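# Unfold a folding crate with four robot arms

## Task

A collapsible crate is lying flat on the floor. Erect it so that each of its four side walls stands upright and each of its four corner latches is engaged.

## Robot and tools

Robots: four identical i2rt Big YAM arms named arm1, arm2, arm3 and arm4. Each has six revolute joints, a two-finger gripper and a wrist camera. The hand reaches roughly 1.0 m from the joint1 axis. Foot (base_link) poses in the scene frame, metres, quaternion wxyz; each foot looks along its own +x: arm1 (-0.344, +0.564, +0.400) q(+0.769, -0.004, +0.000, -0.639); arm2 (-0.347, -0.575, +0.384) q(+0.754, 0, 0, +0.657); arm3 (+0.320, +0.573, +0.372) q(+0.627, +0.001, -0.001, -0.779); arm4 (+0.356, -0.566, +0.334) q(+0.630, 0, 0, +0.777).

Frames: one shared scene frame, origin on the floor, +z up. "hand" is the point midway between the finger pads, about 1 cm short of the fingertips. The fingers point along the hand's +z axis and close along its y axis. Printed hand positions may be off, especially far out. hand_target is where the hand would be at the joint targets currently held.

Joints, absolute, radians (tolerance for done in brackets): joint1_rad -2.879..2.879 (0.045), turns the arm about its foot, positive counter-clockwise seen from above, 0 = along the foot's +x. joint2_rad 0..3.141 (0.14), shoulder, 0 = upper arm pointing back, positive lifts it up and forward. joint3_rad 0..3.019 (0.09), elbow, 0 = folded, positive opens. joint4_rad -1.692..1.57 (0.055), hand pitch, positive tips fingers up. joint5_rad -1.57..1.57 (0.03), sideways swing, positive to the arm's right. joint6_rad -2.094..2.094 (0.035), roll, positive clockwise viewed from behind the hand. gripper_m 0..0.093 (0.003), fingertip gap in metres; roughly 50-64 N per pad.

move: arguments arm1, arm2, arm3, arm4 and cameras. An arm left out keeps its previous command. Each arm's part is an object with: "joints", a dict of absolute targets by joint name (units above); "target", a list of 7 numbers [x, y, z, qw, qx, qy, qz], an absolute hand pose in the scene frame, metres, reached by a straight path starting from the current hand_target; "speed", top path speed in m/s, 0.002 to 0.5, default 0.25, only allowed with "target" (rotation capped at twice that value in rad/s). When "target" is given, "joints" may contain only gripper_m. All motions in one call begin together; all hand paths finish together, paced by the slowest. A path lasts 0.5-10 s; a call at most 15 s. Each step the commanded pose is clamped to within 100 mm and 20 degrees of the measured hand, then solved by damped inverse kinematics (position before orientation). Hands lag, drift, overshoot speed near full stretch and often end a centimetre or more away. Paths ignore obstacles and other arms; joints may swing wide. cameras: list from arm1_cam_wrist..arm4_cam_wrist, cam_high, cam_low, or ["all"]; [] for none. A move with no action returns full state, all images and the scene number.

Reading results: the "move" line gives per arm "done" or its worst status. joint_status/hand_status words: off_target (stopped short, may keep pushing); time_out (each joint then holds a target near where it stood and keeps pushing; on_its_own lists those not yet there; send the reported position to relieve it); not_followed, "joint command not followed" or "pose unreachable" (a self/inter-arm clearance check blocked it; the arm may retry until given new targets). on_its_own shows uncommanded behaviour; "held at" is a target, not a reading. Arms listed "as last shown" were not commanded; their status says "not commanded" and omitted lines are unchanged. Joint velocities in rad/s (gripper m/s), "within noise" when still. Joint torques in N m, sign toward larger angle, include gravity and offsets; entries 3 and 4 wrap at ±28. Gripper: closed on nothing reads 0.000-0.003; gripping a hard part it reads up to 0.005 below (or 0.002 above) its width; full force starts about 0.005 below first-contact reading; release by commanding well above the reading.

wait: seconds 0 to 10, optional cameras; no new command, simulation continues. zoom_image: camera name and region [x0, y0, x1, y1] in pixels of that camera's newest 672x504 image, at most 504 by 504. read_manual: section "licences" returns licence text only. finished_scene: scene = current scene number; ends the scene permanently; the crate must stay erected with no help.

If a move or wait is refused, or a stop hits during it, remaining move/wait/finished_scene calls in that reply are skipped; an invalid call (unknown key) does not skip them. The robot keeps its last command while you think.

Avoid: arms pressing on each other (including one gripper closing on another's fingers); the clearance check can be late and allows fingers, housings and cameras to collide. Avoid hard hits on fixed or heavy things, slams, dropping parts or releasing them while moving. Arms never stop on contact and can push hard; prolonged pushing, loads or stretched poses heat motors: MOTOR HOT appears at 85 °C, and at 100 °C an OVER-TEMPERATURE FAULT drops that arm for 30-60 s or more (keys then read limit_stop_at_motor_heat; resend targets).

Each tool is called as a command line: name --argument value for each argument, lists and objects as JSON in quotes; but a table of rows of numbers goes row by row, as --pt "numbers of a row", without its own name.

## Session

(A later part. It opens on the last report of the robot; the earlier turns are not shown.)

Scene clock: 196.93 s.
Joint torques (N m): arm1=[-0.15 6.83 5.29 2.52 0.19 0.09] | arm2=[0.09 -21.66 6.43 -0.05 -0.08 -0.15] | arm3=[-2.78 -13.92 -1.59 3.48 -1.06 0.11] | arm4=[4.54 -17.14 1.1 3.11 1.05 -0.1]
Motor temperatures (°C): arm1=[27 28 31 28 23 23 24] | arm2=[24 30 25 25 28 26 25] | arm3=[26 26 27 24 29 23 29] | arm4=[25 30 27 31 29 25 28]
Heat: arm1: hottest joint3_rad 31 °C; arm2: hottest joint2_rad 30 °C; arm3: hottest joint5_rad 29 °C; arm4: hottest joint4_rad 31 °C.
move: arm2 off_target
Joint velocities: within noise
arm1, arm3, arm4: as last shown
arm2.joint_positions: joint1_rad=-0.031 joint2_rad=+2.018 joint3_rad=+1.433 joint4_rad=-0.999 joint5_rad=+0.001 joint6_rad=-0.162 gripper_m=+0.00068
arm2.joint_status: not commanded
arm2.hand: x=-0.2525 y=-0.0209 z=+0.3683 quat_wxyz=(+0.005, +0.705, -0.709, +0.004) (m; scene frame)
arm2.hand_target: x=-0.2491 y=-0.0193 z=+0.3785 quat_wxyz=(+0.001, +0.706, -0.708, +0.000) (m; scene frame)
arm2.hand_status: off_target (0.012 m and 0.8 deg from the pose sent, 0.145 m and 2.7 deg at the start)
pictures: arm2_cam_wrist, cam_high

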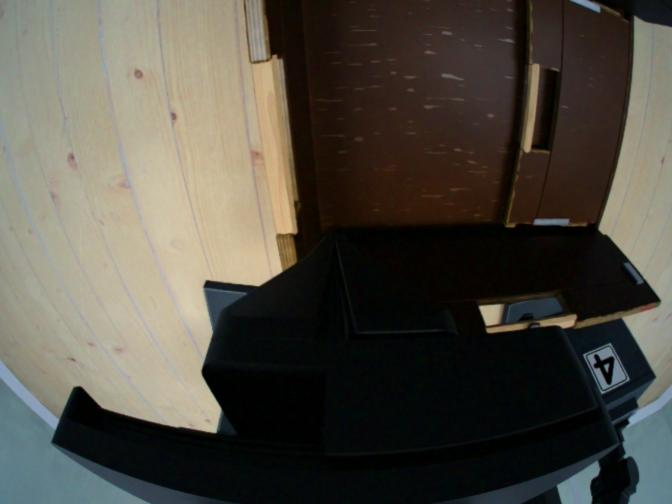

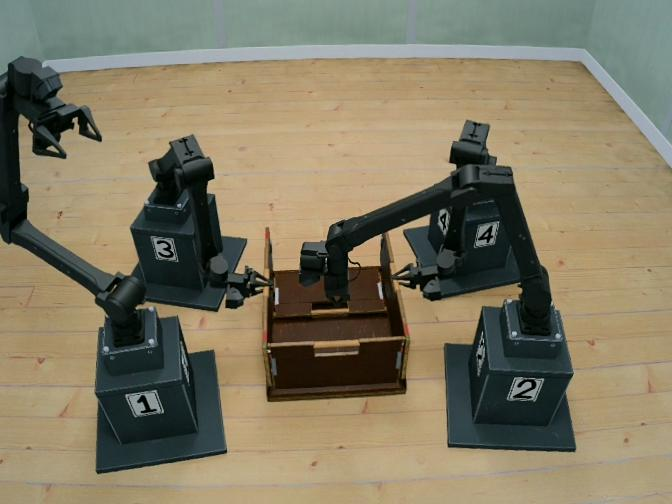

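move --arm2 '{"target":[-0.15,0.1,0.45,0,0.7071,-0.7071,0],"speed":0.25}' --cameras '["cam_high","arm2_cam_wrist"]'

zoom_image --camera "arm2_cam_wrist" --region '[150, 50, 350, 300]'

Scene clock: 200.17 s.
Joint torques (N m): arm1=[-0.15 7.24 5.07 2.59 0.19 0.12] | arm2=[0.26 -24.64 10.43 -0.12 -0.13 -0.13] | arm3=[-2.61 -14.39 -1.57 3.58 -1.04 0.14] | arm4=[4.54 -17.14 1.09 3.11 1.05 -0.1]
Motor temperatures (°C): arm1=[27 28 31 28 23 23 24] | arm2=[24 30 25 25 28 26 25] | arm3=[26 26 27 24 29 23 29] | arm4=[25 30 27 31 29 25 28]
Heat: arm1: hottest joint3_rad 31 °C; arm2: hottest joint2_rad 30 °C; arm3: hottest joint5_rad 29 °C; arm4: hottest joint4_rad 31 °C.
move: arm2 off_target
Joint velocities: within noise
arm1, arm3, arm4: as last shown
arm2.joint_positions: joint1_rad=-0.141 joint2_rad=+2.292 joint3_rad=+2.111 joint4_rad=-1.420 joint5_rad=+0.001 joint6_rad=-0.275 gripper_m=+0.00068
arm2.joint_status: not commanded
arm2.hand: x=-0.1567 y=+0.0896 z=+0.4379 quat_wxyz=(+0.012, +0.706, -0.708, +0.008) (m; scene frame)
arm2.hand_target: x=-0.1564 y=+0.1020 z=+0.4491 quat_wxyz=(+0.000, +0.711, -0.703, -0.001) (m; scene frame)
arm2.hand_status: off_target (0.017 m and 1.7 deg from the pose sent, 0.178 m and 0.8 deg at the start)
pictures: arm2_cam_wrist, cam_high

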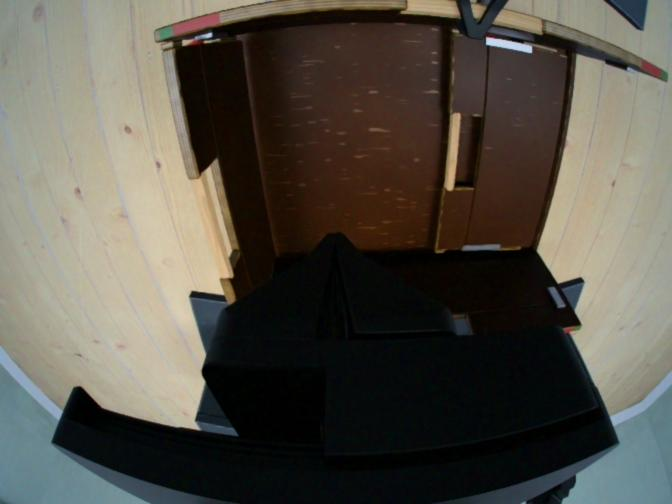

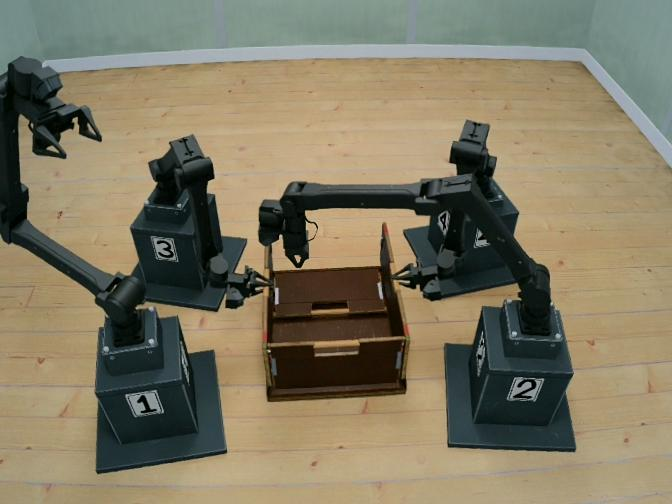

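Scaled by 2.016 from the camera's 672x504 image, which has a finer 960x720 frame.

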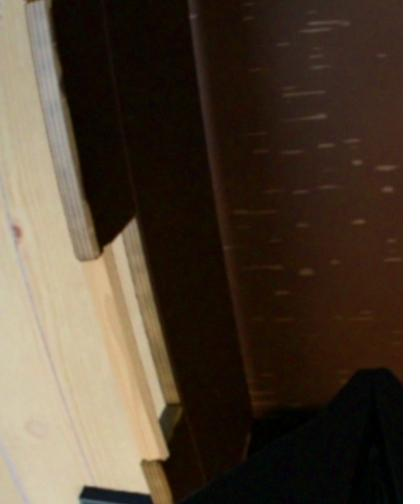

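zoom_image --camera "arm2_cam_wrist" --region '[145, 0, 255, 90]'

zoom_image --camera "cam_high" --region '[250, 320, 410, 410]'

zoom_image --camera "arm2_cam_wrist" --region '[470, 20, 670, 120]'

Scaled by 4.582 from the camera's 672x504 image, which has a finer 960x720 frame.

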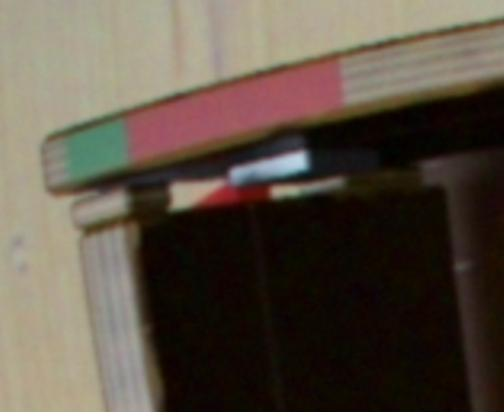

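Scaled by 3.150 from the camera's 672x504 image, which has a finer 960x720 frame.

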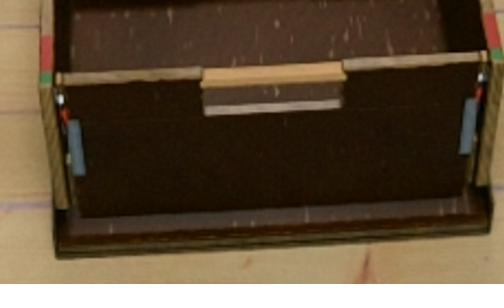

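Scaled by 2.520 from the camera's 672x504 image, which has a finer 960x720 frame.

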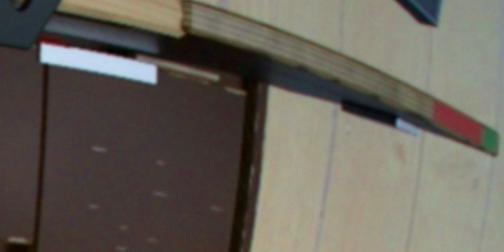

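move --arm2 '{"joints":{"joint1_rad":0.3,"joint2_rad":0.8,"joint3_rad":1.3,"joint4_rad":-1.2,"joint5_rad":0,"joint6_rad":0}}' --arm3 '{"target":[-0.033,0.196,0.25,0.643,0.766,0,0],"speed":0.05}'

move --arm3 '{"joints":{"gripper_m":0.05}}' --cameras '["arm3_cam_wrist","cam_low","cam_high"]'

Scene clock: 206.47 s.
Joint torques (N m): arm1=[-0.21 6.65 5.16 2.55 0.13 0.07] | arm2=[0.56 -3.49 7.95 1.78 -0.03 0.07] | arm3=[-1.32 -14.1 -0.49 2.65 -0.26 0.18] | arm4=[4.6 -17.14 1.09 3.11 1.05 -0.1]
Motor temperatures (°C): arm1=[27 28 31 28 23 23 24] | arm2=[24 29 26 25 27 26 25] | arm3=[26 26 27 24 29 23 29] | arm4=[25 30 27 31 29 25 28]
Heat: arm1: hottest joint3_rad 31 °C; arm2: hottest joint2_rad 29 °C; arm3: hottest joint5_rad 29 °C; arm4: hottest joint4_rad 31 °C.
move: arm2 done; arm3 done
Joint velocities: within noise
arm1, arm4: as last shown
arm2.joint_positions: joint1_rad=+0.291 joint2_rad=+0.800 joint3_rad=+1.291 joint4_rad=-1.209 joint5_rad=-0.006 joint6_rad=-0.009 gripper_m=+0.00067
arm2.joint_status: all done
arm2.hand: x=-0.3985 y=-0.2491 z=+0.8504 quat_wxyz=(-0.269, +0.695, -0.588, -0.314) (m; scene frame)
arm2.hand_target: x=-0.4012 y=-0.2485 z=+0.8577 quat_wxyz=(-0.272, +0.692, -0.585, -0.324) (m; scene frame)
arm2.hand_status: not commanded
arm3.joint_positions: joint1_rad=-0.821 joint2_rad=+2.452 joint3_rad=+0.851 joint4_rad=+1.272 joint5_rad=-1.012 joint6_rad=+1.251 gripper_m=+0.01602
arm3.joint_status: not commanded
arm3.hand: x=-0.0371 y=+0.1906 z=+0.2538 quat_wxyz=(-0.644, -0.765, -0.014, +0.011) (m; scene frame)
arm3.hand_target: x=-0.0330 y=+0.1963 z=+0.2500 quat_wxyz=(-0.643, -0.766, -0.002, +0.001) (m; scene frame)
arm3.hand_status: done (0.008 m and 2.0 deg from the pose sent, 0.008 m and 2.0 deg at the start)
pictures: none

Scene clock: 207.13 s.
Joint torques (N m): arm1=[-0.56 6.48 5.14 2.59 0.15 0.11] | arm2=[0.56 -2.96 7.95 1.8 -0.03 0.07] | arm3=[-1.38 -13.86 -0.01 2.56 -0.16 0.05] | arm4=[4.54 -17.08 1.09 3.11 1.05 -0.1]
Motor temperatures (°C): arm1=[27 28 31 28 23 23 24] | arm2=[24 29 26 25 27 26 25] | arm3=[26 26 27 24 29 23 29] | arm4=[25 30 27 31 29 25 28]
Heat: arm1: hottest joint3_rad 31 °C; arm2: hottest joint2_rad 29 °C; arm3: hottest joint5_rad 29 °C; arm4: hottest joint4_rad 31 °C.
move: arm3 done
Joint velocities: within noise
arm1, arm2, arm4: as last shown
arm3.joint_positions: joint1_rad=-0.830 joint2_rad=+2.452 joint3_rad=+0.829 joint4_rad=+1.272 joint5_rad=-1.014 joint6_rad=+1.273 gripper_m=+0.04983
arm3.joint_status: all done
arm3.hand: x=-0.0322 y=+0.1986 z=+0.2508 quat_wxyz=(-0.640, -0.769, +0.004, -0.001) (m; scene frame)
arm3.hand_target: x=-0.0318 y=+0.2020 z=+0.2484 quat_wxyz=(-0.640, -0.768, +0.009, -0.003) (m; scene frame)
arm3.hand_status: not commanded
pictures: arm3_cam_wrist, cam_high, cam_low

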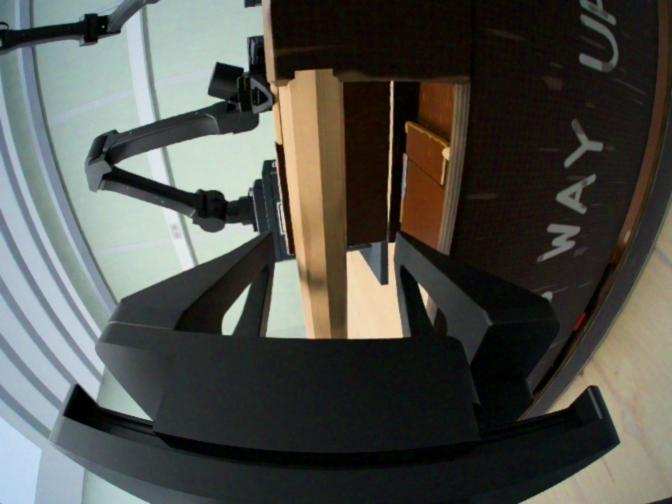

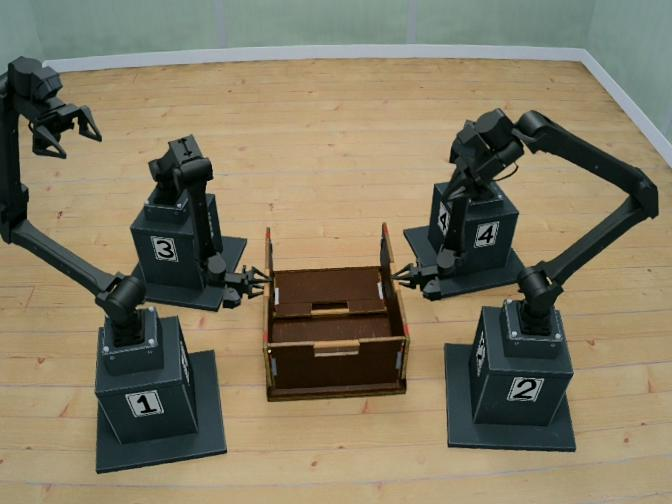

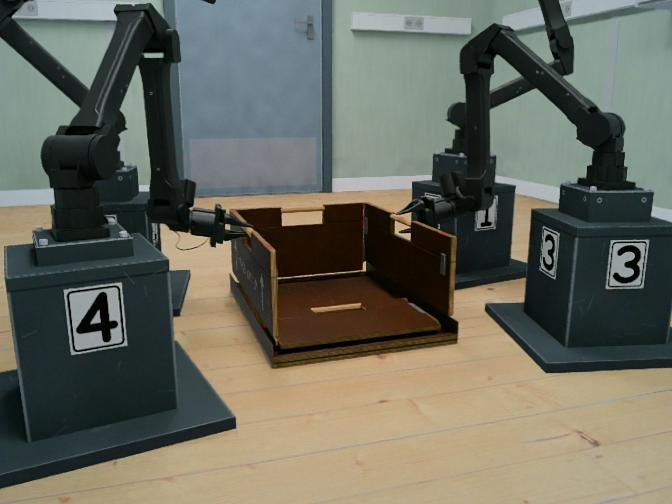

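move --arm3 '{"target":[-0.03,0.26,0.265,0.643,0.766,0,0],"speed":0.12}' --cameras '["cam_high"]'

zoom_image --camera "cam_high" --region '[150, 200, 400, 420]'

Scene clock: 209.30 s.
Joint torques (N m): arm1=[0.5 6.42 5.2 2.47 0.16 0.08] | arm2=[0.62 -3.02 7.94 1.78 -0.03 0.06] | arm3=[-1.14 -14.97 -0.65 1.32 -0.29 -0.14] | arm4=[4.54 -17.14 1.09 3.11 1.05 -0.1]
Motor temperatures (°C): arm1=[27 28 31 28 23 23 24] | arm2=[24 29 26 25 27 26 25] | arm3=[26 26 27 24 29 23 29] | arm4=[25 30 27 31 29 25 28]
Heat: arm1: hottest joint3_rad 31 °C; arm2: hottest joint2_rad 29 °C; arm3: hottest joint5_rad 29 °C; arm4: hottest joint4_rad 31 °C.
move: arm3 done
Joint velocities: within noise
arm1, arm2, arm4: as last shown
arm3.joint_positions: joint1_rad=-0.960 joint2_rad=+2.415 joint3_rad=+0.742 joint4_rad=+1.249 joint5_rad=-1.144 joint6_rad=+1.184 gripper_m=+0.04990
arm3.joint_status: not commanded
arm3.hand: x=-0.0283 y=+0.2568 z=+0.2615 quat_wxyz=(-0.644, -0.765, +0.001, -0.003) (m; scene frame)
arm3.hand_target: x=-0.0292 y=+0.2592 z=+0.2653 quat_wxyz=(-0.644, -0.765, +0.000, -0.001) (m; scene frame)
arm3.hand_status: done (0.005 m and 0.4 deg from the pose sent, 0.063 m and 0.6 deg at the start)
pictures: cam_high

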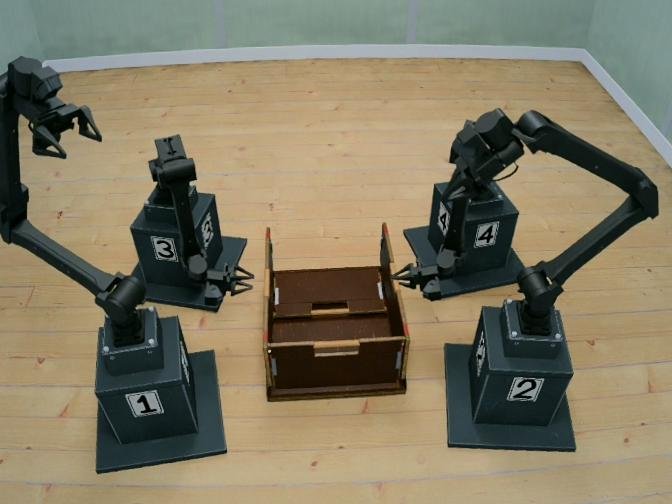

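Scaled by 2.016 from the camera's 672x504 image, which has a finer 960x720 frame.

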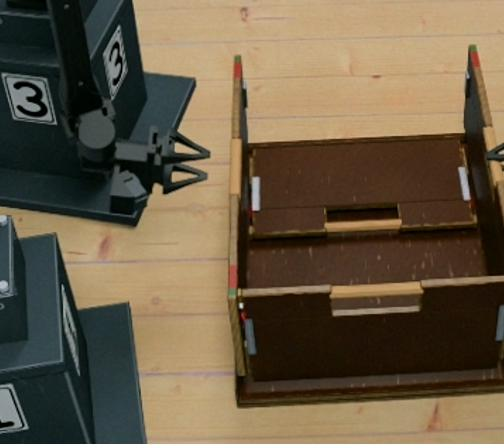

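move --arm3 '{"joints":{"joint2_rad":1.4}}'

move --arm3 '{"joints":{"joint1_rad":-0.248,"joint2_rad":1.6,"joint3_rad":1.5,"joint4_rad":-1.47,"joint5_rad":0,"joint6_rad":-0.45,"gripper_m":0.052}}'

move --arm3 '{"target":[0.022,-0.02,0.33,0,0.7071,0.7071,0],"speed":0.3}' --cameras '["arm3_cam_wrist","cam_high"]'

Scene clock: 213.17 s.
Joint torques (N m): arm1=[-0.21 6.24 5.15 2.52 0.17 0.1] | arm2=[0.62 -2.96 7.95 1.78 -0.03 0.06] | arm3=[-0.79 -10.23 6.05 1.21 0.31 -0.1] | arm4=[4.6 -17.08 1.09 3.11 1.05 -0.1]
Motor temperatures (°C): arm1=[27 28 31 28 23 23 24] | arm2=[24 29 26 25 27 26 25] | arm3=[26 26 27 24 29 23 29] | arm4=[25 30 27 31 29 25 28]
Heat: arm1: hottest joint3_rad 31 °C; arm2: hottest joint2_rad 29 °C; arm3: hottest joint5_rad 29 °C; arm4: hottest joint4_rad 31 °C.
move: arm3 done
Joint velocities: within noise
arm1, arm2: as last shown
arm3.joint_positions: joint1_rad=-0.957 joint2_rad=+1.404 joint3_rad=+0.737 joint4_rad=+1.243 joint5_rad=-1.153 joint6_rad=+1.181 gripper_m=+0.04991
arm3.joint_status: all done
arm3.hand: x=-0.0318 y=+0.2537 z=+0.7280 quat_wxyz=(-0.707, -0.553, -0.289, +0.333) (m; scene frame)
arm3.hand_target: x=-0.0324 y=+0.2563 z=+0.7277 quat_wxyz=(-0.704, -0.554, -0.290, +0.336) (m; scene frame)
arm3.hand_status: not commanded
arm4.joint_positions: joint1_rad=+0.915 joint2_rad=+2.331 joint3_rad=+0.837 joint4_rad=+1.045 joint5_rad=+1.100 joint6_rad=-1.164 gripper_m=+0.01683
arm4.joint_status: not commanded
arm4.hand: x=-0.0265 y=-0.2096 z=+0.2454 quat_wxyz=(-0.634, +0.774, -0.008, +0.005) (m; scene frame)
arm4.hand_target: x=-0.0333 y=-0.2242 z=+0.2552 quat_wxyz=(-0.643, +0.766, -0.001, +0.000) (m; scene frame)
arm4.hand_status: not commanded
pictures: none

Scene clock: 215.53 s.
Joint torques (N m): arm1=[-0.26 6.53 5.18 2.62 0.16 0.07] | arm2=[0.56 -3.02 7.95 1.78 -0.03 0.06] | arm3=[-1.03 -13.27 10.78 -0.21 0.2 -0.04] | arm4=[4.54 -17.14 1.1 3.12 1.05 -0.1]
Motor temperatures (°C): arm1=[27 28 31 28 23 23 24] | arm2=[24 29 26 25 27 26 25] | arm3=[26 26 28 24 29 23 28] | arm4=[25 30 27 31 29 25 28]
Heat: arm1: hottest joint3_rad 31 °C; arm2: hottest joint2_rad 29 °C; arm3: hottest joint5_rad 29 °C; arm4: hottest joint4_rad 31 °C.
move: arm3 done
Joint velocities: within noise
arm1, arm2, arm4: as last shown
arm3.joint_positions: joint1_rad=-0.245 joint2_rad=+1.593 joint3_rad=+1.450 joint4_rad=-1.459 joint5_rad=+0.005 joint6_rad=-0.448 gripper_m=+0.05188
arm3.joint_status: all done
arm3.hand: x=+0.1102 y=+0.1542 z=+0.5764 quat_wxyz=(+0.006, -0.711, -0.703, -0.015) (m; scene frame)
arm3.hand_target: x=+0.1011 y=+0.1451 z=+0.5913 quat_wxyz=(+0.003, -0.711, -0.703, +0.000) (m; scene frame)
arm3.hand_status: not commanded
pictures: none

Scene clock: 217.60 s.
Joint torques (N m): arm1=[0.5 6.65 5.09 2.71 0.2 0.08] | arm2=[0.62 -3.02 7.95 1.78 -0.03 0.06] | arm3=[-0.91 -18.55 9.76 0.12 -0.02 -0.03] | arm4=[4.54 -17.14 1.09 3.11 1.05 -0.1]
Motor temperatures (°C): arm1=[27 28 31 28 23 23 24] | arm2=[24 28 26 25 27 26 25] | arm3=[26 26 28 24 29 23 28] | arm4=[25 30 27 31 29 25 28]
Heat: arm1: hottest joint3_rad 31 °C; arm2: hottest joint2_rad 28 °C; arm3: hottest joint5_rad 29 °C; arm4: hottest joint4_rad 31 °C.
move: arm3 off_target
Joint velocities: within noise
arm1.joint_positions: joint1_rad=-0.585 joint2_rad=+0.467 joint3_rad=+1.640 joint4_rad=-1.554 joint5_rad=+0.191 joint6_rad=-0.040 gripper_m=+0.09396
arm1.joint_status: not commanded
arm1.hand: x=-0.4062 y=+0.4986 z=+1.0234 quat_wxyz=(-0.233, -0.706, -0.424, +0.517) (m; scene frame)
arm1.hand_target: x=-0.4048 y=+0.5020 z=+1.0297 quat_wxyz=(-0.238, -0.702, -0.420, +0.523) (m; scene frame)
arm1.hand_status: not commanded
arm2, arm4: as last shown
arm3.joint_positions: joint1_rad=-0.245 joint2_rad=+2.246 joint3_rad=+1.770 joint4_rad=-1.104 joint5_rad=+0.005 joint6_rad=-0.447 gripper_m=+0.05188
arm3.joint_status: not commanded
arm3.hand: x=+0.0309 y=-0.0067 z=+0.3309 quat_wxyz=(+0.003, -0.712, -0.702, -0.005) (m; scene frame)
arm3.hand_target: x=+0.0224 y=-0.0169 z=+0.3289 quat_wxyz=(+0.000, -0.710, -0.704, +0.000) (m; scene frame)
arm3.hand_status: off_target (0.016 m and 1.0 deg from the pose sent, 0.314 m and 1.9 deg at the start)
pictures: arm3_cam_wrist, cam_high

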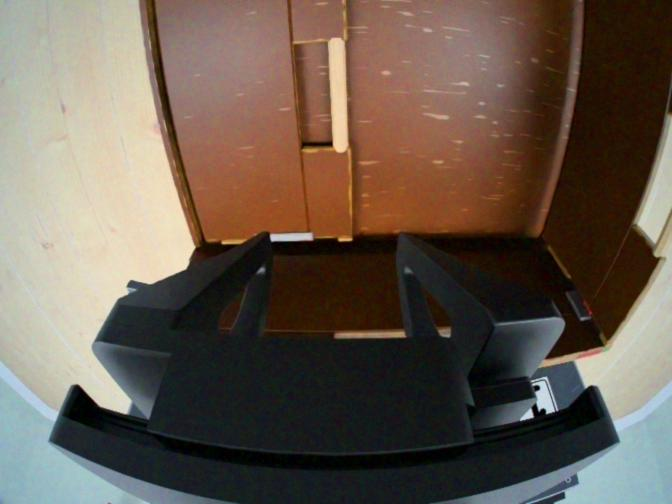

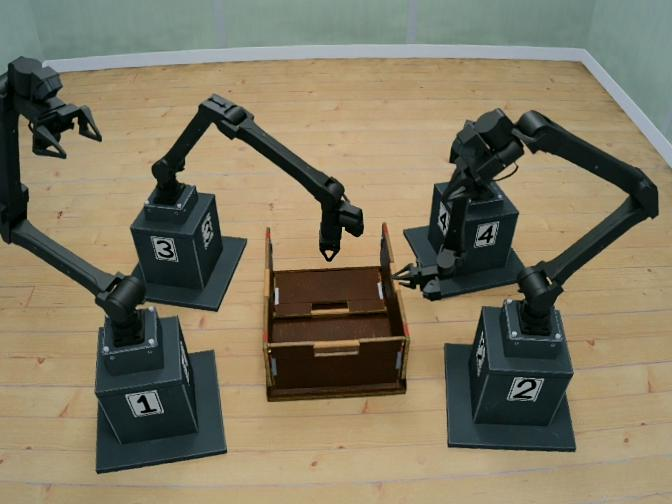

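move --arm3 '{"target":[0.015,-0.020,0.11,0,0.7071,0.7071,0],"speed":0.2,"joints":{"gripper_m":0.046}}' --cameras '["arm3_cam_wrist"]'

Scene clock: 221.17 s.
Joint torques (N m): arm1=[0.32 6.77 5.11 2.58 0.17 0.09] | arm2=[0.62 -3.02 7.94 1.78 -0.03 0.07] | arm3=[-1.44 -19.84 7.94 0.57 0.02 -0.06] | arm4=[4.6 -17.14 1.09 3.11 1.05 -0.1]
Motor temperatures (°C): arm1=[27 28 31 28 23 23 24] | arm2=[24 28 26 25 27 26 25] | arm3=[26 26 29 24 28 23 28] | arm4=[25 30 27 31 30 25 29]
Heat: arm1: hottest joint3_rad 31 °C; arm2: hottest joint2_rad 28 °C; arm3: hottest joint3_rad 29 °C; arm4: hottest joint4_rad 31 °C.
move: arm3 off_target
Joint velocities: within noise
arm1, arm2, arm4: as last shown
arm3.joint_positions: joint1_rad=-0.247 joint2_rad=+2.616 joint3_rad=+1.851 joint4_rad=-0.819 joint5_rad=+0.005 joint6_rad=-0.465 gripper_m=+0.04612
arm3.joint_status: all done
arm3.hand: x=+0.0274 y=-0.0127 z=+0.1197 quat_wxyz=(+0.003, -0.706, -0.708, -0.007) (m; scene frame)
arm3.hand_target: x=+0.0163 y=-0.0179 z=+0.1108 quat_wxyz=(+0.000, -0.707, -0.707, +0.000) (m; scene frame)
arm3.hand_status: off_target (0.017 m and 0.9 deg from the pose sent, 0.222 m and 1.0 deg at the start)
pictures: arm3_cam_wrist

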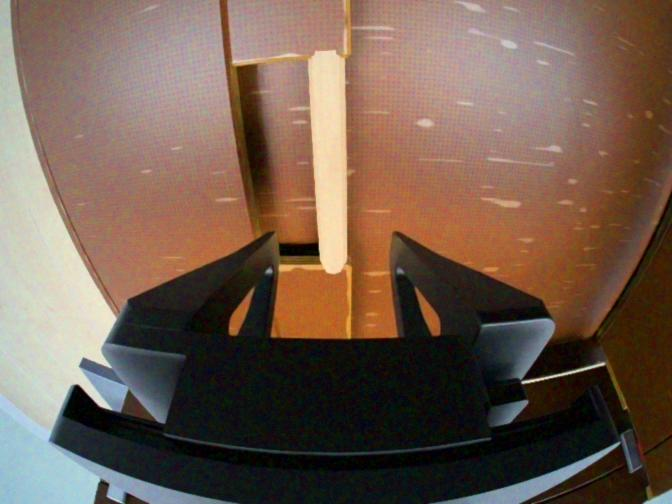

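move --arm3 '{"target":[0.017,-0.027,0.034,0,0.7071,0.7071,0],"speed":0.12}' --cameras '["arm3_cam_wrist"]'

move --arm3 '{"joints":{"gripper_m":0.006}}' --cameras '["arm3_cam_wrist"]'

Scene clock: 227.30 s.
Joint torques (N m): arm1=[-0.32 6.71 5.19 2.48 0.19 0.09] | arm2=[0.56 -3.02 7.94 1.78 -0.03 0.06] | arm3=[-1.61 -20.25 7.71 0.34 0.01 0.03] | arm4=[4.6 -17.14 1.1 3.11 1.04 -0.1]
Motor temperatures (°C): arm1=[27 28 31 28 23 23 24] | arm2=[24 28 26 25 27 26 25] | arm3=[26 26 29 24 28 23 28] | arm4=[25 30 27 31 30 25 29]
Heat: arm1: hottest joint3_rad 31 °C; arm2: hottest joint2_rad 28 °C; arm3: hottest joint3_rad 29 °C; arm4: hottest joint4_rad 31 °C.
move: arm3 off_target
Joint velocities: within noise
arm1, arm2, arm4: as last shown
arm3.joint_positions: joint1_rad=-0.247 joint2_rad=+2.794 joint3_rad=+2.000 joint4_rad=-0.779 joint5_rad=+0.005 joint6_rad=-0.465 gripper_m=+0.04612
arm3.joint_status: not commanded
arm3.hand: x=+0.0222 y=-0.0237 z=+0.0457 quat_wxyz=(+0.002, -0.706, -0.708, -0.002) (m; scene frame)
arm3.hand_target: x=+0.0173 y=-0.0263 z=+0.0344 quat_wxyz=(+0.000, -0.707, -0.707, +0.001) (m; scene frame)
arm3.hand_status: off_target (0.013 m and 0.3 deg from the pose sent, 0.088 m and 0.9 deg at the start)
pictures: arm3_cam_wrist

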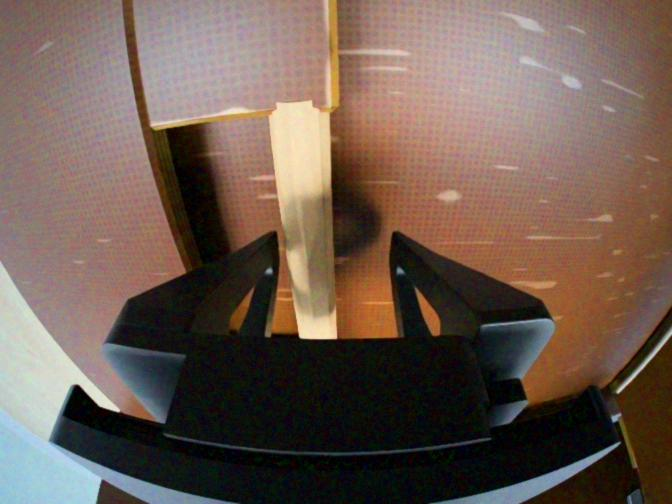

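Scene clock: 228.03 s.
Joint torques (N m): arm1=[-0.5 7.24 5.08 2.41 0.19 0.12] | arm2=[0.56 -3.02 7.94 1.78 -0.03 0.06] | arm3=[-1.61 -20.42 7.66 0.73 0.19 0.04] | arm4=[4.6 -17.14 1.09 3.11 1.05 -0.1]
Motor temperatures (°C): arm1=[27 28 31 28 23 23 24] | arm2=[24 28 26 25 27 26 25] | arm3=[26 27 29 24 28 23 28] | arm4=[25 30 27 31 30 25 29]
Heat: arm1: hottest joint3_rad 31 °C; arm2: hottest joint2_rad 28 °C; arm3: hottest joint3_rad 29 °C; arm4: hottest joint4_rad 31 °C.
move: arm3 off_target
Joint velocities: within noise
arm1, arm4: as last shown
arm2.joint_positions: joint1_rad=+0.291 joint2_rad=+0.800 joint3_rad=+1.291 joint4_rad=-1.209 joint5_rad=-0.006 joint6_rad=-0.009 gripper_m=+0.00067
arm2.joint_status: not commanded
arm2.hand: x=-0.3985 y=-0.2491 z=+0.8504 quat_wxyz=(-0.269, +0.695, -0.588, -0.314) (m; scene frame)
arm2.hand_target: x=-0.4012 y=-0.2485 z=+0.8577 quat_wxyz=(-0.272, +0.692, -0.585, -0.324) (m; scene frame)
arm2.hand_status: not commanded
arm3.joint_positions: joint1_rad=-0.236 joint2_rad=+2.796 joint3_rad=+2.000 joint4_rad=-0.787 joint5_rad=-0.009 joint6_rad=-0.476 gripper_m=+0.01638
arm3.joint_status: gripper_m off_target (ended at +0.01641, target +0.00600)
arm3.hand: x=+0.0319 y=-0.0256 z=+0.0448 quat_wxyz=(-0.003, -0.698, -0.716, -0.008) (m; scene frame)
arm3.hand_target: x=+0.0232 y=-0.0285 z=+0.0336 quat_wxyz=(-0.004, -0.701, -0.713, -0.001) (m; scene frame)
arm3.hand_status: not commanded
pictures: arm3_cam_wrist

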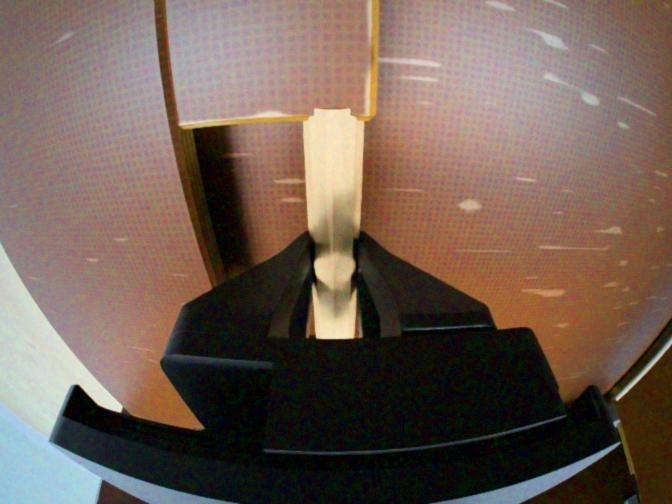

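move --arm3 '{"target":[0.036,-0.029,0.118,-0.0862,0.7019,0.7019,-0.0862],"speed":0.1,"joints":{"gripper_m":0.005}}'

move --arm3 '{"target":[0.080,-0.029,0.198,-0.2068,0.6762,0.6762,-0.2068],"speed":0.1}' --cameras '["arm3_cam_wrist","cam_high","cam_low"]'

Scene clock: 232.67 s.
Joint torques (N m): arm1=[-0.67 6.42 5.09 2.56 0.17 0.07] | arm2=[0.5 -3.02 7.94 1.78 -0.03 0.07] | arm3=[0.15 -24.47 3.88 0.43 0.78 0.27] | arm4=[4.54 -17.14 1.09 3.11 1.05 -0.1]
Motor temperatures (°C): arm1=[27 28 31 28 23 23 24] | arm2=[24 27 26 25 27 26 25] | arm3=[26 27 29 24 28 23 28] | arm4=[25 30 27 31 30 25 29]
Heat: arm1: hottest joint3_rad 31 °C; arm2: hottest joint2_rad 27 °C; arm3: hottest joint3_rad 29 °C; arm4: hottest joint4_rad 31 °C.
move: arm3 off_target
Joint velocities: within noise
arm1, arm2, arm4: as last shown
arm3.joint_positions: joint1_rad=-0.169 joint2_rad=+2.638 joint3_rad=+1.799 joint4_rad=-0.655 joint5_rad=+0.215 joint6_rad=-0.410 gripper_m=+0.01636
arm3.joint_status: gripper_m off_target (ended at +0.01636, target +0.00500)
arm3.hand: x=+0.0388 y=-0.0246 z=+0.0971 quat_wxyz=(+0.084, -0.696, -0.709, +0.075) (m; scene frame)
arm3.hand_target: x=+0.0362 y=-0.0318 z=+0.1173 quat_wxyz=(+0.085, -0.701, -0.703, +0.089) (m; scene frame)
arm3.hand_status: off_target (0.022 m and 1.7 deg from the pose sent, 0.073 m and 15.0 deg at the start)
pictures: none

Scene clock: 235.00 s.
Joint torques (N m): arm1=[-0.26 7.3 5.08 2.54 0.19 0.08] | arm2=[0.56 -3.02 7.95 1.8 -0.03 0.06] | arm3=[0.21 -24.59 3.74 0.31 0.84 0.18] | arm4=[4.54 -17.08 1.1 3.11 1.05 -0.1]
Motor temperatures (°C): arm1=[27 28 31 28 23 23 24] | arm2=[24 27 26 25 27 26 25] | arm3=[26 28 29 24 28 23 29] | arm4=[25 30 27 31 30 25 29]
Heat: arm1: hottest joint3_rad 31 °C; arm2: hottest joint2_rad 27 °C; arm3: hottest joint3_rad 29 °C; arm4: hottest joint4_rad 31 °C.
move: arm3 off_target
Joint velocities: within noise
arm1, arm2, arm4: as last shown
arm3.joint_positions: joint1_rad=-0.027 joint2_rad=+2.473 joint3_rad=+1.607 joint4_rad=-0.572 joint5_rad=+0.571 joint6_rad=-0.280 gripper_m=+0.01638
arm3.joint_status: not commanded
arm3.hand: x=+0.0758 y=-0.0226 z=+0.1730 quat_wxyz=(+0.211, -0.678, -0.677, +0.195) (m; scene frame)
arm3.hand_target: x=+0.0786 y=-0.0296 z=+0.1977 quat_wxyz=(+0.207, -0.678, -0.674, +0.208) (m; scene frame)
arm3.hand_status: off_target (0.026 m and 1.5 deg from the pose sent, 0.109 m and 21.2 deg at the start)
pictures: arm3_cam_wrist, cam_high, cam_low

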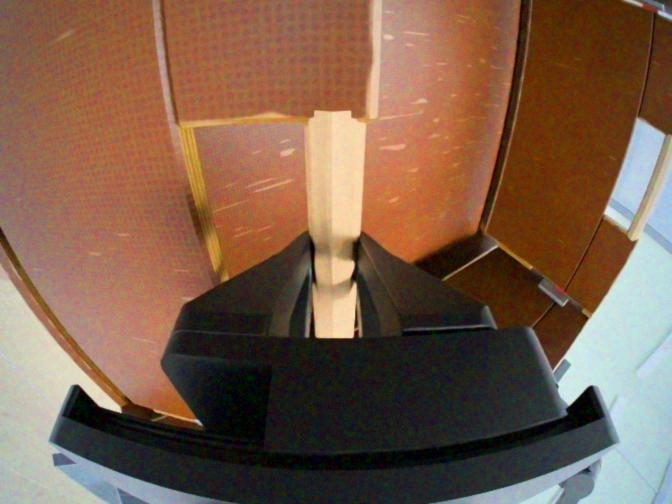

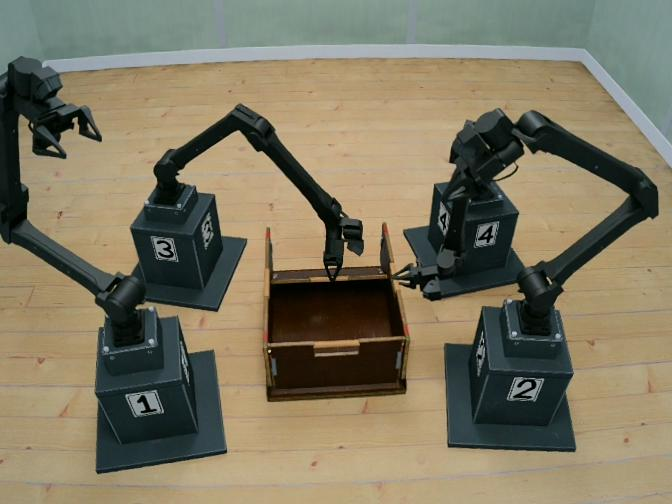

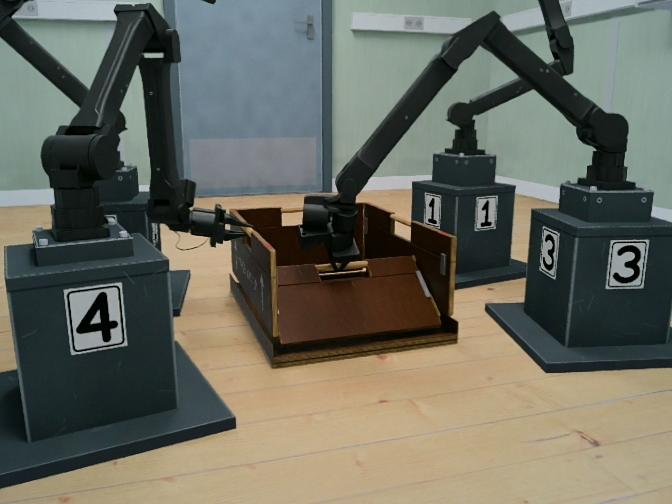

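move --arm3 '{"target":[0.143,-0.030,0.25,-0.2876,0.6460,0.6460,-0.2876],"speed":0.1}'

move --arm3 '{"target":[0.205,-0.030,0.273,-0.3265,0.6272,0.6272,-0.3265],"speed":0.1}' --cameras '["arm3_cam_wrist","cam_high","cam_low"]'

Scene clock: 238.53 s.
Joint torques (N m): arm1=[0.15 6.42 5.08 2.66 0.18 0.07] | arm2=[0.56 -2.96 7.95 1.78 -0.03 0.06] | arm3=[1.73 -24.41 3.9 -0.85 0.6 0.15] | arm4=[4.6 -17.14 1.09 3.11 1.05 -0.1]
Motor temperatures (°C): arm1=[27 28 31 28 23 23 24] | arm2=[24 27 27 25 27 26 25] | arm3=[26 28 29 24 28 23 29] | arm4=[25 30 27 31 30 25 29]
Heat: arm1: hottest joint3_rad 31 °C; arm2: hottest joint2_rad 27 °C; arm3: hottest joint3_rad 29 °C; arm4: hottest joint4_rad 31 °C.
move: arm3 off_target
Joint velocities: within noise
arm1, arm2: as last shown
arm3.joint_positions: joint1_rad=+0.103 joint2_rad=+2.421 joint3_rad=+1.550 joint4_rad=-0.624 joint5_rad=+0.838 joint6_rad=-0.125 gripper_m=+0.01642
arm3.joint_status: not commanded
arm3.hand: x=+0.1231 y=-0.0196 z=+0.2180 quat_wxyz=(+0.297, -0.653, -0.639, +0.278) (m; scene frame)
arm3.hand_target: x=+0.1352 y=-0.0278 z=+0.2480 quat_wxyz=(+0.290, -0.649, -0.643, +0.286) (m; scene frame)
arm3.hand_status: off_target (0.039 m and 2.0 deg from the pose sent, 0.103 m and 14.8 deg at the start)
arm4.joint_positions: joint1_rad=+0.915 joint2_rad=+2.331 joint3_rad=+0.837 joint4_rad=+1.045 joint5_rad=+1.100 joint6_rad=-1.164 gripper_m=+0.01683
arm4.joint_status: not commanded
arm4.hand: x=-0.0265 y=-0.2096 z=+0.2454 quat_wxyz=(-0.634, +0.774, -0.008, +0.005) (m; scene frame)
arm4.hand_target: x=-0.0333 y=-0.2242 z=+0.2552 quat_wxyz=(-0.643, +0.766, -0.001, +0.000) (m; scene frame)
arm4.hand_status: not commanded
pictures: none

Scene clock: 240.00 s.
Joint torques (N m): arm1=[-0.79 6.83 5.04 2.58 0.18 0.07] | arm2=[0.56 -3.02 7.95 1.77 -0.03 0.07] | arm3=[1.38 -21.89 6.6 -1.39 0.51 0.12] | arm4=[4.6 -17.08 1.09 3.11 1.05 -0.1]
Motor temperatures (°C): arm1=[27 28 31 28 23 23 24] | arm2=[24 27 27 25 27 26 25] | arm3=[26 28 29 24 28 23 29] | arm4=[25 30 27 31 30 25 29]
Heat: arm1: hottest joint3_rad 31 °C; arm2: hottest joint2_rad 27 °C; arm3: hottest joint3_rad 29 °C; arm4: hottest joint4_rad 31 °C.
move: arm3 off_target
Joint velocities: within noise
arm1, arm2, arm4: as last shown
arm3.joint_positions: joint1_rad=+0.243 joint2_rad=+2.395 joint3_rad=+1.552 joint4_rad=-0.804 joint5_rad=+0.967 joint6_rad=+0.081 gripper_m=+0.01629
arm3.joint_status: not commanded
arm3.hand: x=+0.1929 y=-0.0169 z=+0.2512 quat_wxyz=(+0.334, -0.631, -0.622, +0.322) (m; scene frame)
arm3.hand_target: x=+0.2047 y=-0.0311 z=+0.2733 quat_wxyz=(+0.325, -0.628, -0.626, +0.328) (m; scene frame)
arm3.hand_status: off_target (0.028 m and 1.3 deg from the pose sent, 0.099 m and 7.3 deg at the start)
pictures: arm3_cam_wrist, cam_high, cam_low

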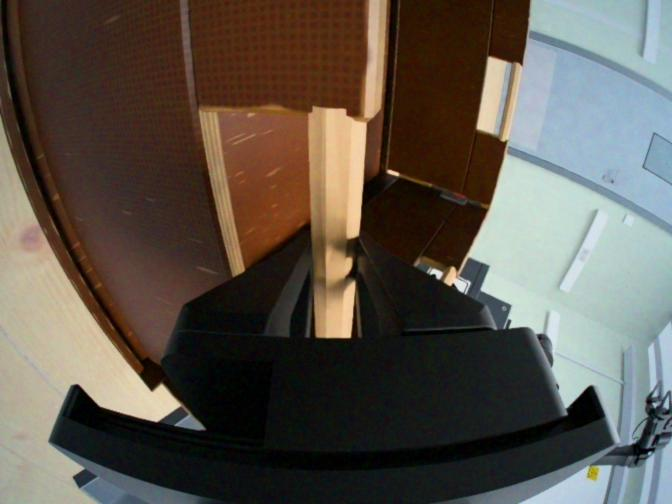

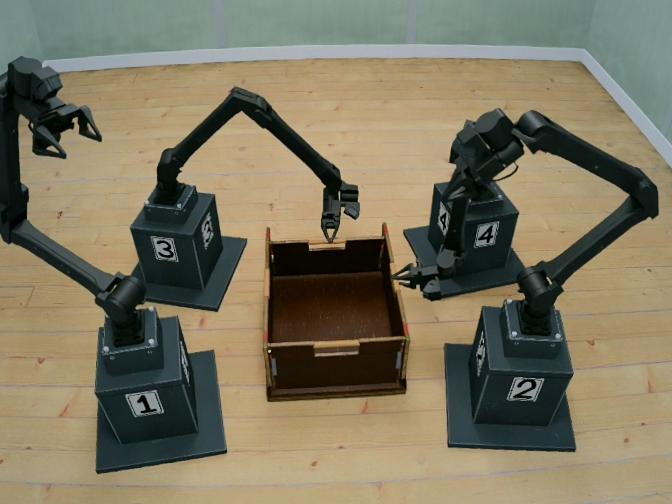

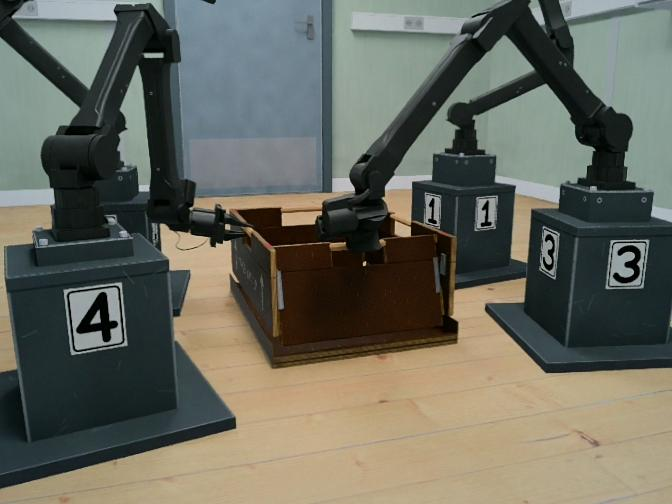

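move --arm3 '{"target":[0.250,-0.030,0.278,-0.343,0.6187,0.6187,-0.343],"speed":0.08}'

move --arm3 '{"target":[0.295,-0.030,0.272,-0.343,0.6187,0.6187,-0.343],"speed":0.06}' --cameras '["arm3_cam_wrist","cam_high","cam_low"]'

zoom_image --camera "cam_high" --region '[250, 200, 420, 320]'

zoom_image --camera "cam_low" --region '[220, 180, 480, 370]'

Scene clock: 243.73 s.
Joint torques (N m): arm1=[-0.09 7 5.04 2.45 0.18 0.12] | arm2=[0.56 -2.96 7.94 1.78 -0.03 0.07] | arm3=[3.19 -21.13 7.02 -2.47 0.87 0.26] | arm4=[4.6 -17.08 1.1 3.11 1.05 -0.1]
Motor temperatures (°C): arm1=[27 28 31 28 23 23 24] | arm2=[24 27 27 25 27 26 25] | arm3=[26 28 29 24 28 23 29] | arm4=[25 30 27 31 30 25 29]
Heat: arm1: hottest joint3_rad 31 °C; arm2: hottest joint2_rad 27 °C; arm3: hottest joint3_rad 29 °C; arm4: hottest joint4_rad 31 °C.
move: arm3 off_target
Joint velocities: within noise
arm1.joint_positions: joint1_rad=-0.585 joint2_rad=+0.467 joint3_rad=+1.640 joint4_rad=-1.554 joint5_rad=+0.191 joint6_rad=-0.040 gripper_m=+0.09396
arm1.joint_status: not commanded
arm1.hand: x=-0.4062 y=+0.4986 z=+1.0234 quat_wxyz=(-0.233, -0.706, -0.424, +0.517) (m; scene frame)
arm1.hand_target: x=-0.4048 y=+0.5020 z=+1.0297 quat_wxyz=(-0.238, -0.702, -0.420, +0.523) (m; scene frame)
arm1.hand_status: not commanded
arm2: as last shown
arm3.joint_positions: joint1_rad=+0.295 joint2_rad=+2.417 joint3_rad=+1.598 joint4_rad=-0.942 joint5_rad=+0.997 joint6_rad=+0.211 gripper_m=+0.01620
arm3.joint_status: not commanded
arm3.hand: x=+0.2203 y=-0.0157 z=+0.2576 quat_wxyz=(+0.350, -0.628, -0.611, +0.331) (m; scene frame)
arm3.hand_target: x=+0.2486 y=-0.0292 z=+0.2771 quat_wxyz=(+0.344, -0.615, -0.622, +0.341) (m; scene frame)
arm3.hand_status: off_target (0.039 m and 2.1 deg from the pose sent, 0.064 m and 2.9 deg at the start)
arm4.joint_positions: joint1_rad=+0.915 joint2_rad=+2.331 joint3_rad=+0.836 joint4_rad=+1.045 joint5_rad=+1.100 joint6_rad=-1.164 gripper_m=+0.01683
arm4.joint_status: not commanded
arm4.hand: x=-0.0259 y=-0.2099 z=+0.2451 quat_wxyz=(-0.633, +0.774, -0.008, +0.006) (m; scene frame)
arm4.hand_target: x=-0.0327 y=-0.2244 z=+0.2549 quat_wxyz=(-0.643, +0.766, -0.001, +0.000) (m; scene frame)
arm4.hand_status: not commanded
pictures: none

Scene clock: 245.23 s.
Joint torques (N m): arm1=[0.62 6.71 5.09 2.37 0.17 0.09] | arm2=[0.62 -3.02 7.95 1.78 -0.03 0.07] | arm3=[3.9 -20.95 7.79 -1.95 0.1 0.27] | arm4=[4.6 -17.14 1.09 3.1 1 -0.1]
Motor temperatures (°C): arm1=[27 28 31 28 23 23 24] | arm2=[24 27 27 25 27 26 25] | arm3=[26 28 29 24 28 23 29] | arm4=[25 30 27 31 30 25 29]
Heat: arm1: hottest joint3_rad 31 °C; arm2: hottest joint2_rad 27 °C; arm3: hottest joint3_rad 29 °C; arm4: hottest joint4_rad 31 °C.
move: arm3 off_target
Joint velocities: within noise
arm1, arm2: as last shown
arm3.joint_positions: joint1_rad=+0.361 joint2_rad=+2.449 joint3_rad=+1.656 joint4_rad=-1.092 joint5_rad=+1.006 joint6_rad=+0.352 gripper_m=+0.01620
arm3.joint_status: not commanded
arm3.hand: x=+0.2576 y=-0.0149 z=+0.2604 quat_wxyz=(+0.360, -0.625, -0.604, +0.338) (m; scene frame)
arm3.hand_target: x=+0.2939 y=-0.0296 z=+0.2733 quat_wxyz=(+0.343, -0.617, -0.618, +0.346) (m; scene frame)
arm3.hand_status: off_target (0.042 m and 2.7 deg from the pose sent, 0.077 m and 2.1 deg at the start)
arm4.joint_positions: joint1_rad=+0.915 joint2_rad=+2.332 joint3_rad=+0.836 joint4_rad=+1.045 joint5_rad=+1.102 joint6_rad=-1.164 gripper_m=+0.01683
arm4.joint_status: not commanded
arm4.hand: x=-0.0253 y=-0.2101 z=+0.2445 quat_wxyz=(-0.633, +0.774, -0.008, +0.007) (m; scene frame)
arm4.hand_target: x=-0.0324 y=-0.2245 z=+0.2543 quat_wxyz=(-0.642, +0.766, +0.000, +0.001) (m; scene frame)
arm4.hand_status: not commanded
pictures: arm3_cam_wrist, cam_high, cam_low

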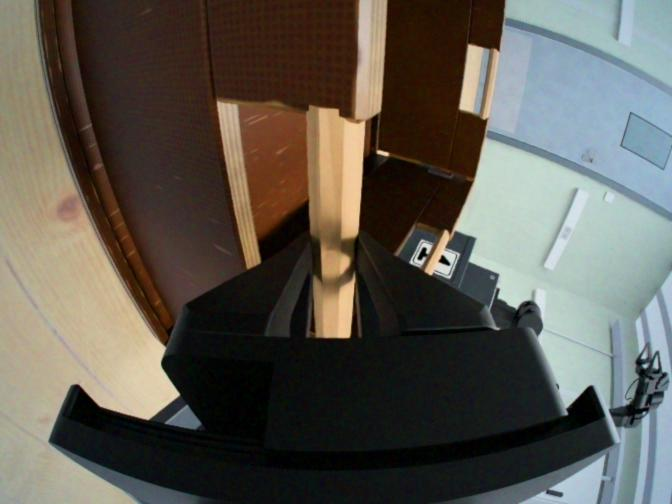

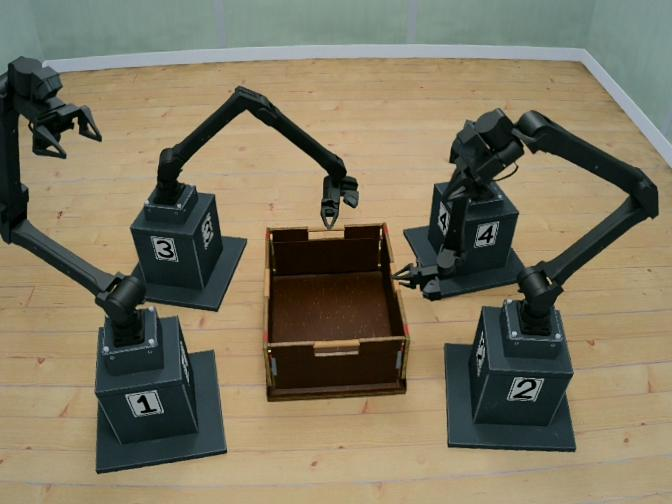

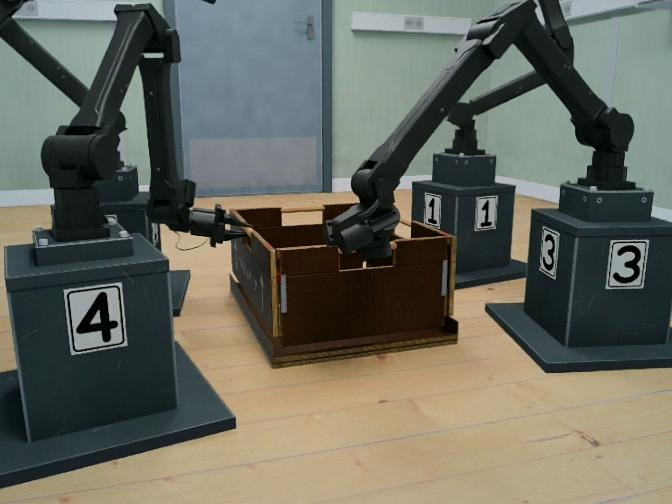

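Scaled by 2.965 from the camera's 672x504 image, which has a finer 960x720 frame.

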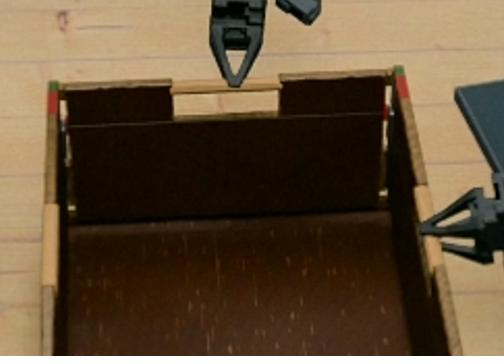

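Scaled by 1.938 from the camera's 672x504 image, which has a finer 960x720 frame.

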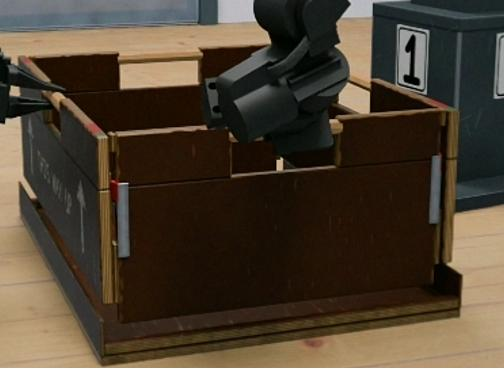

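zoom_image --camera "cam_low" --region '[255, 220, 325, 360]'

zoom_image --camera "cam_low" --region '[420, 220, 470, 340]'

zoom_image --camera "cam_high" --region '[260, 220, 290, 280]'

zoom_image --camera "cam_high" --region '[370, 215, 400, 275]'

Scaled by 3.600 from the camera's 672x504 image, which has a finer 960x720 frame.

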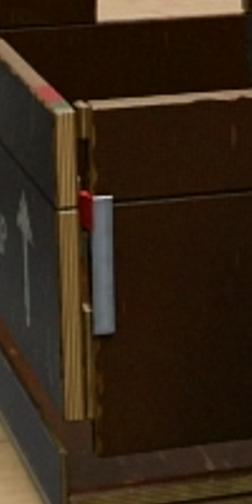

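Scaled by 4.200 from the camera's 672x504 image, which has a finer 960x720 frame.

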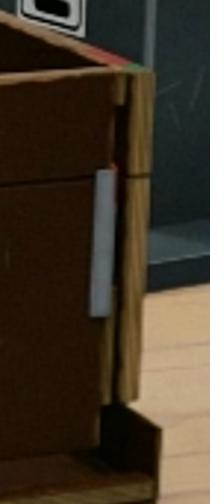

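Scaled by 8.400 from the camera's 672x504 image, which has a finer 960x720 frame.

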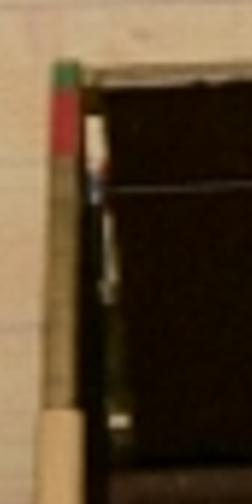

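Scaled by 8.400 from the camera's 672x504 image, which has a finer 960x720 frame.

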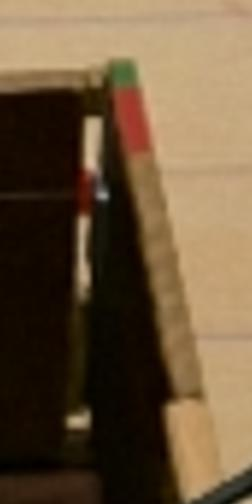

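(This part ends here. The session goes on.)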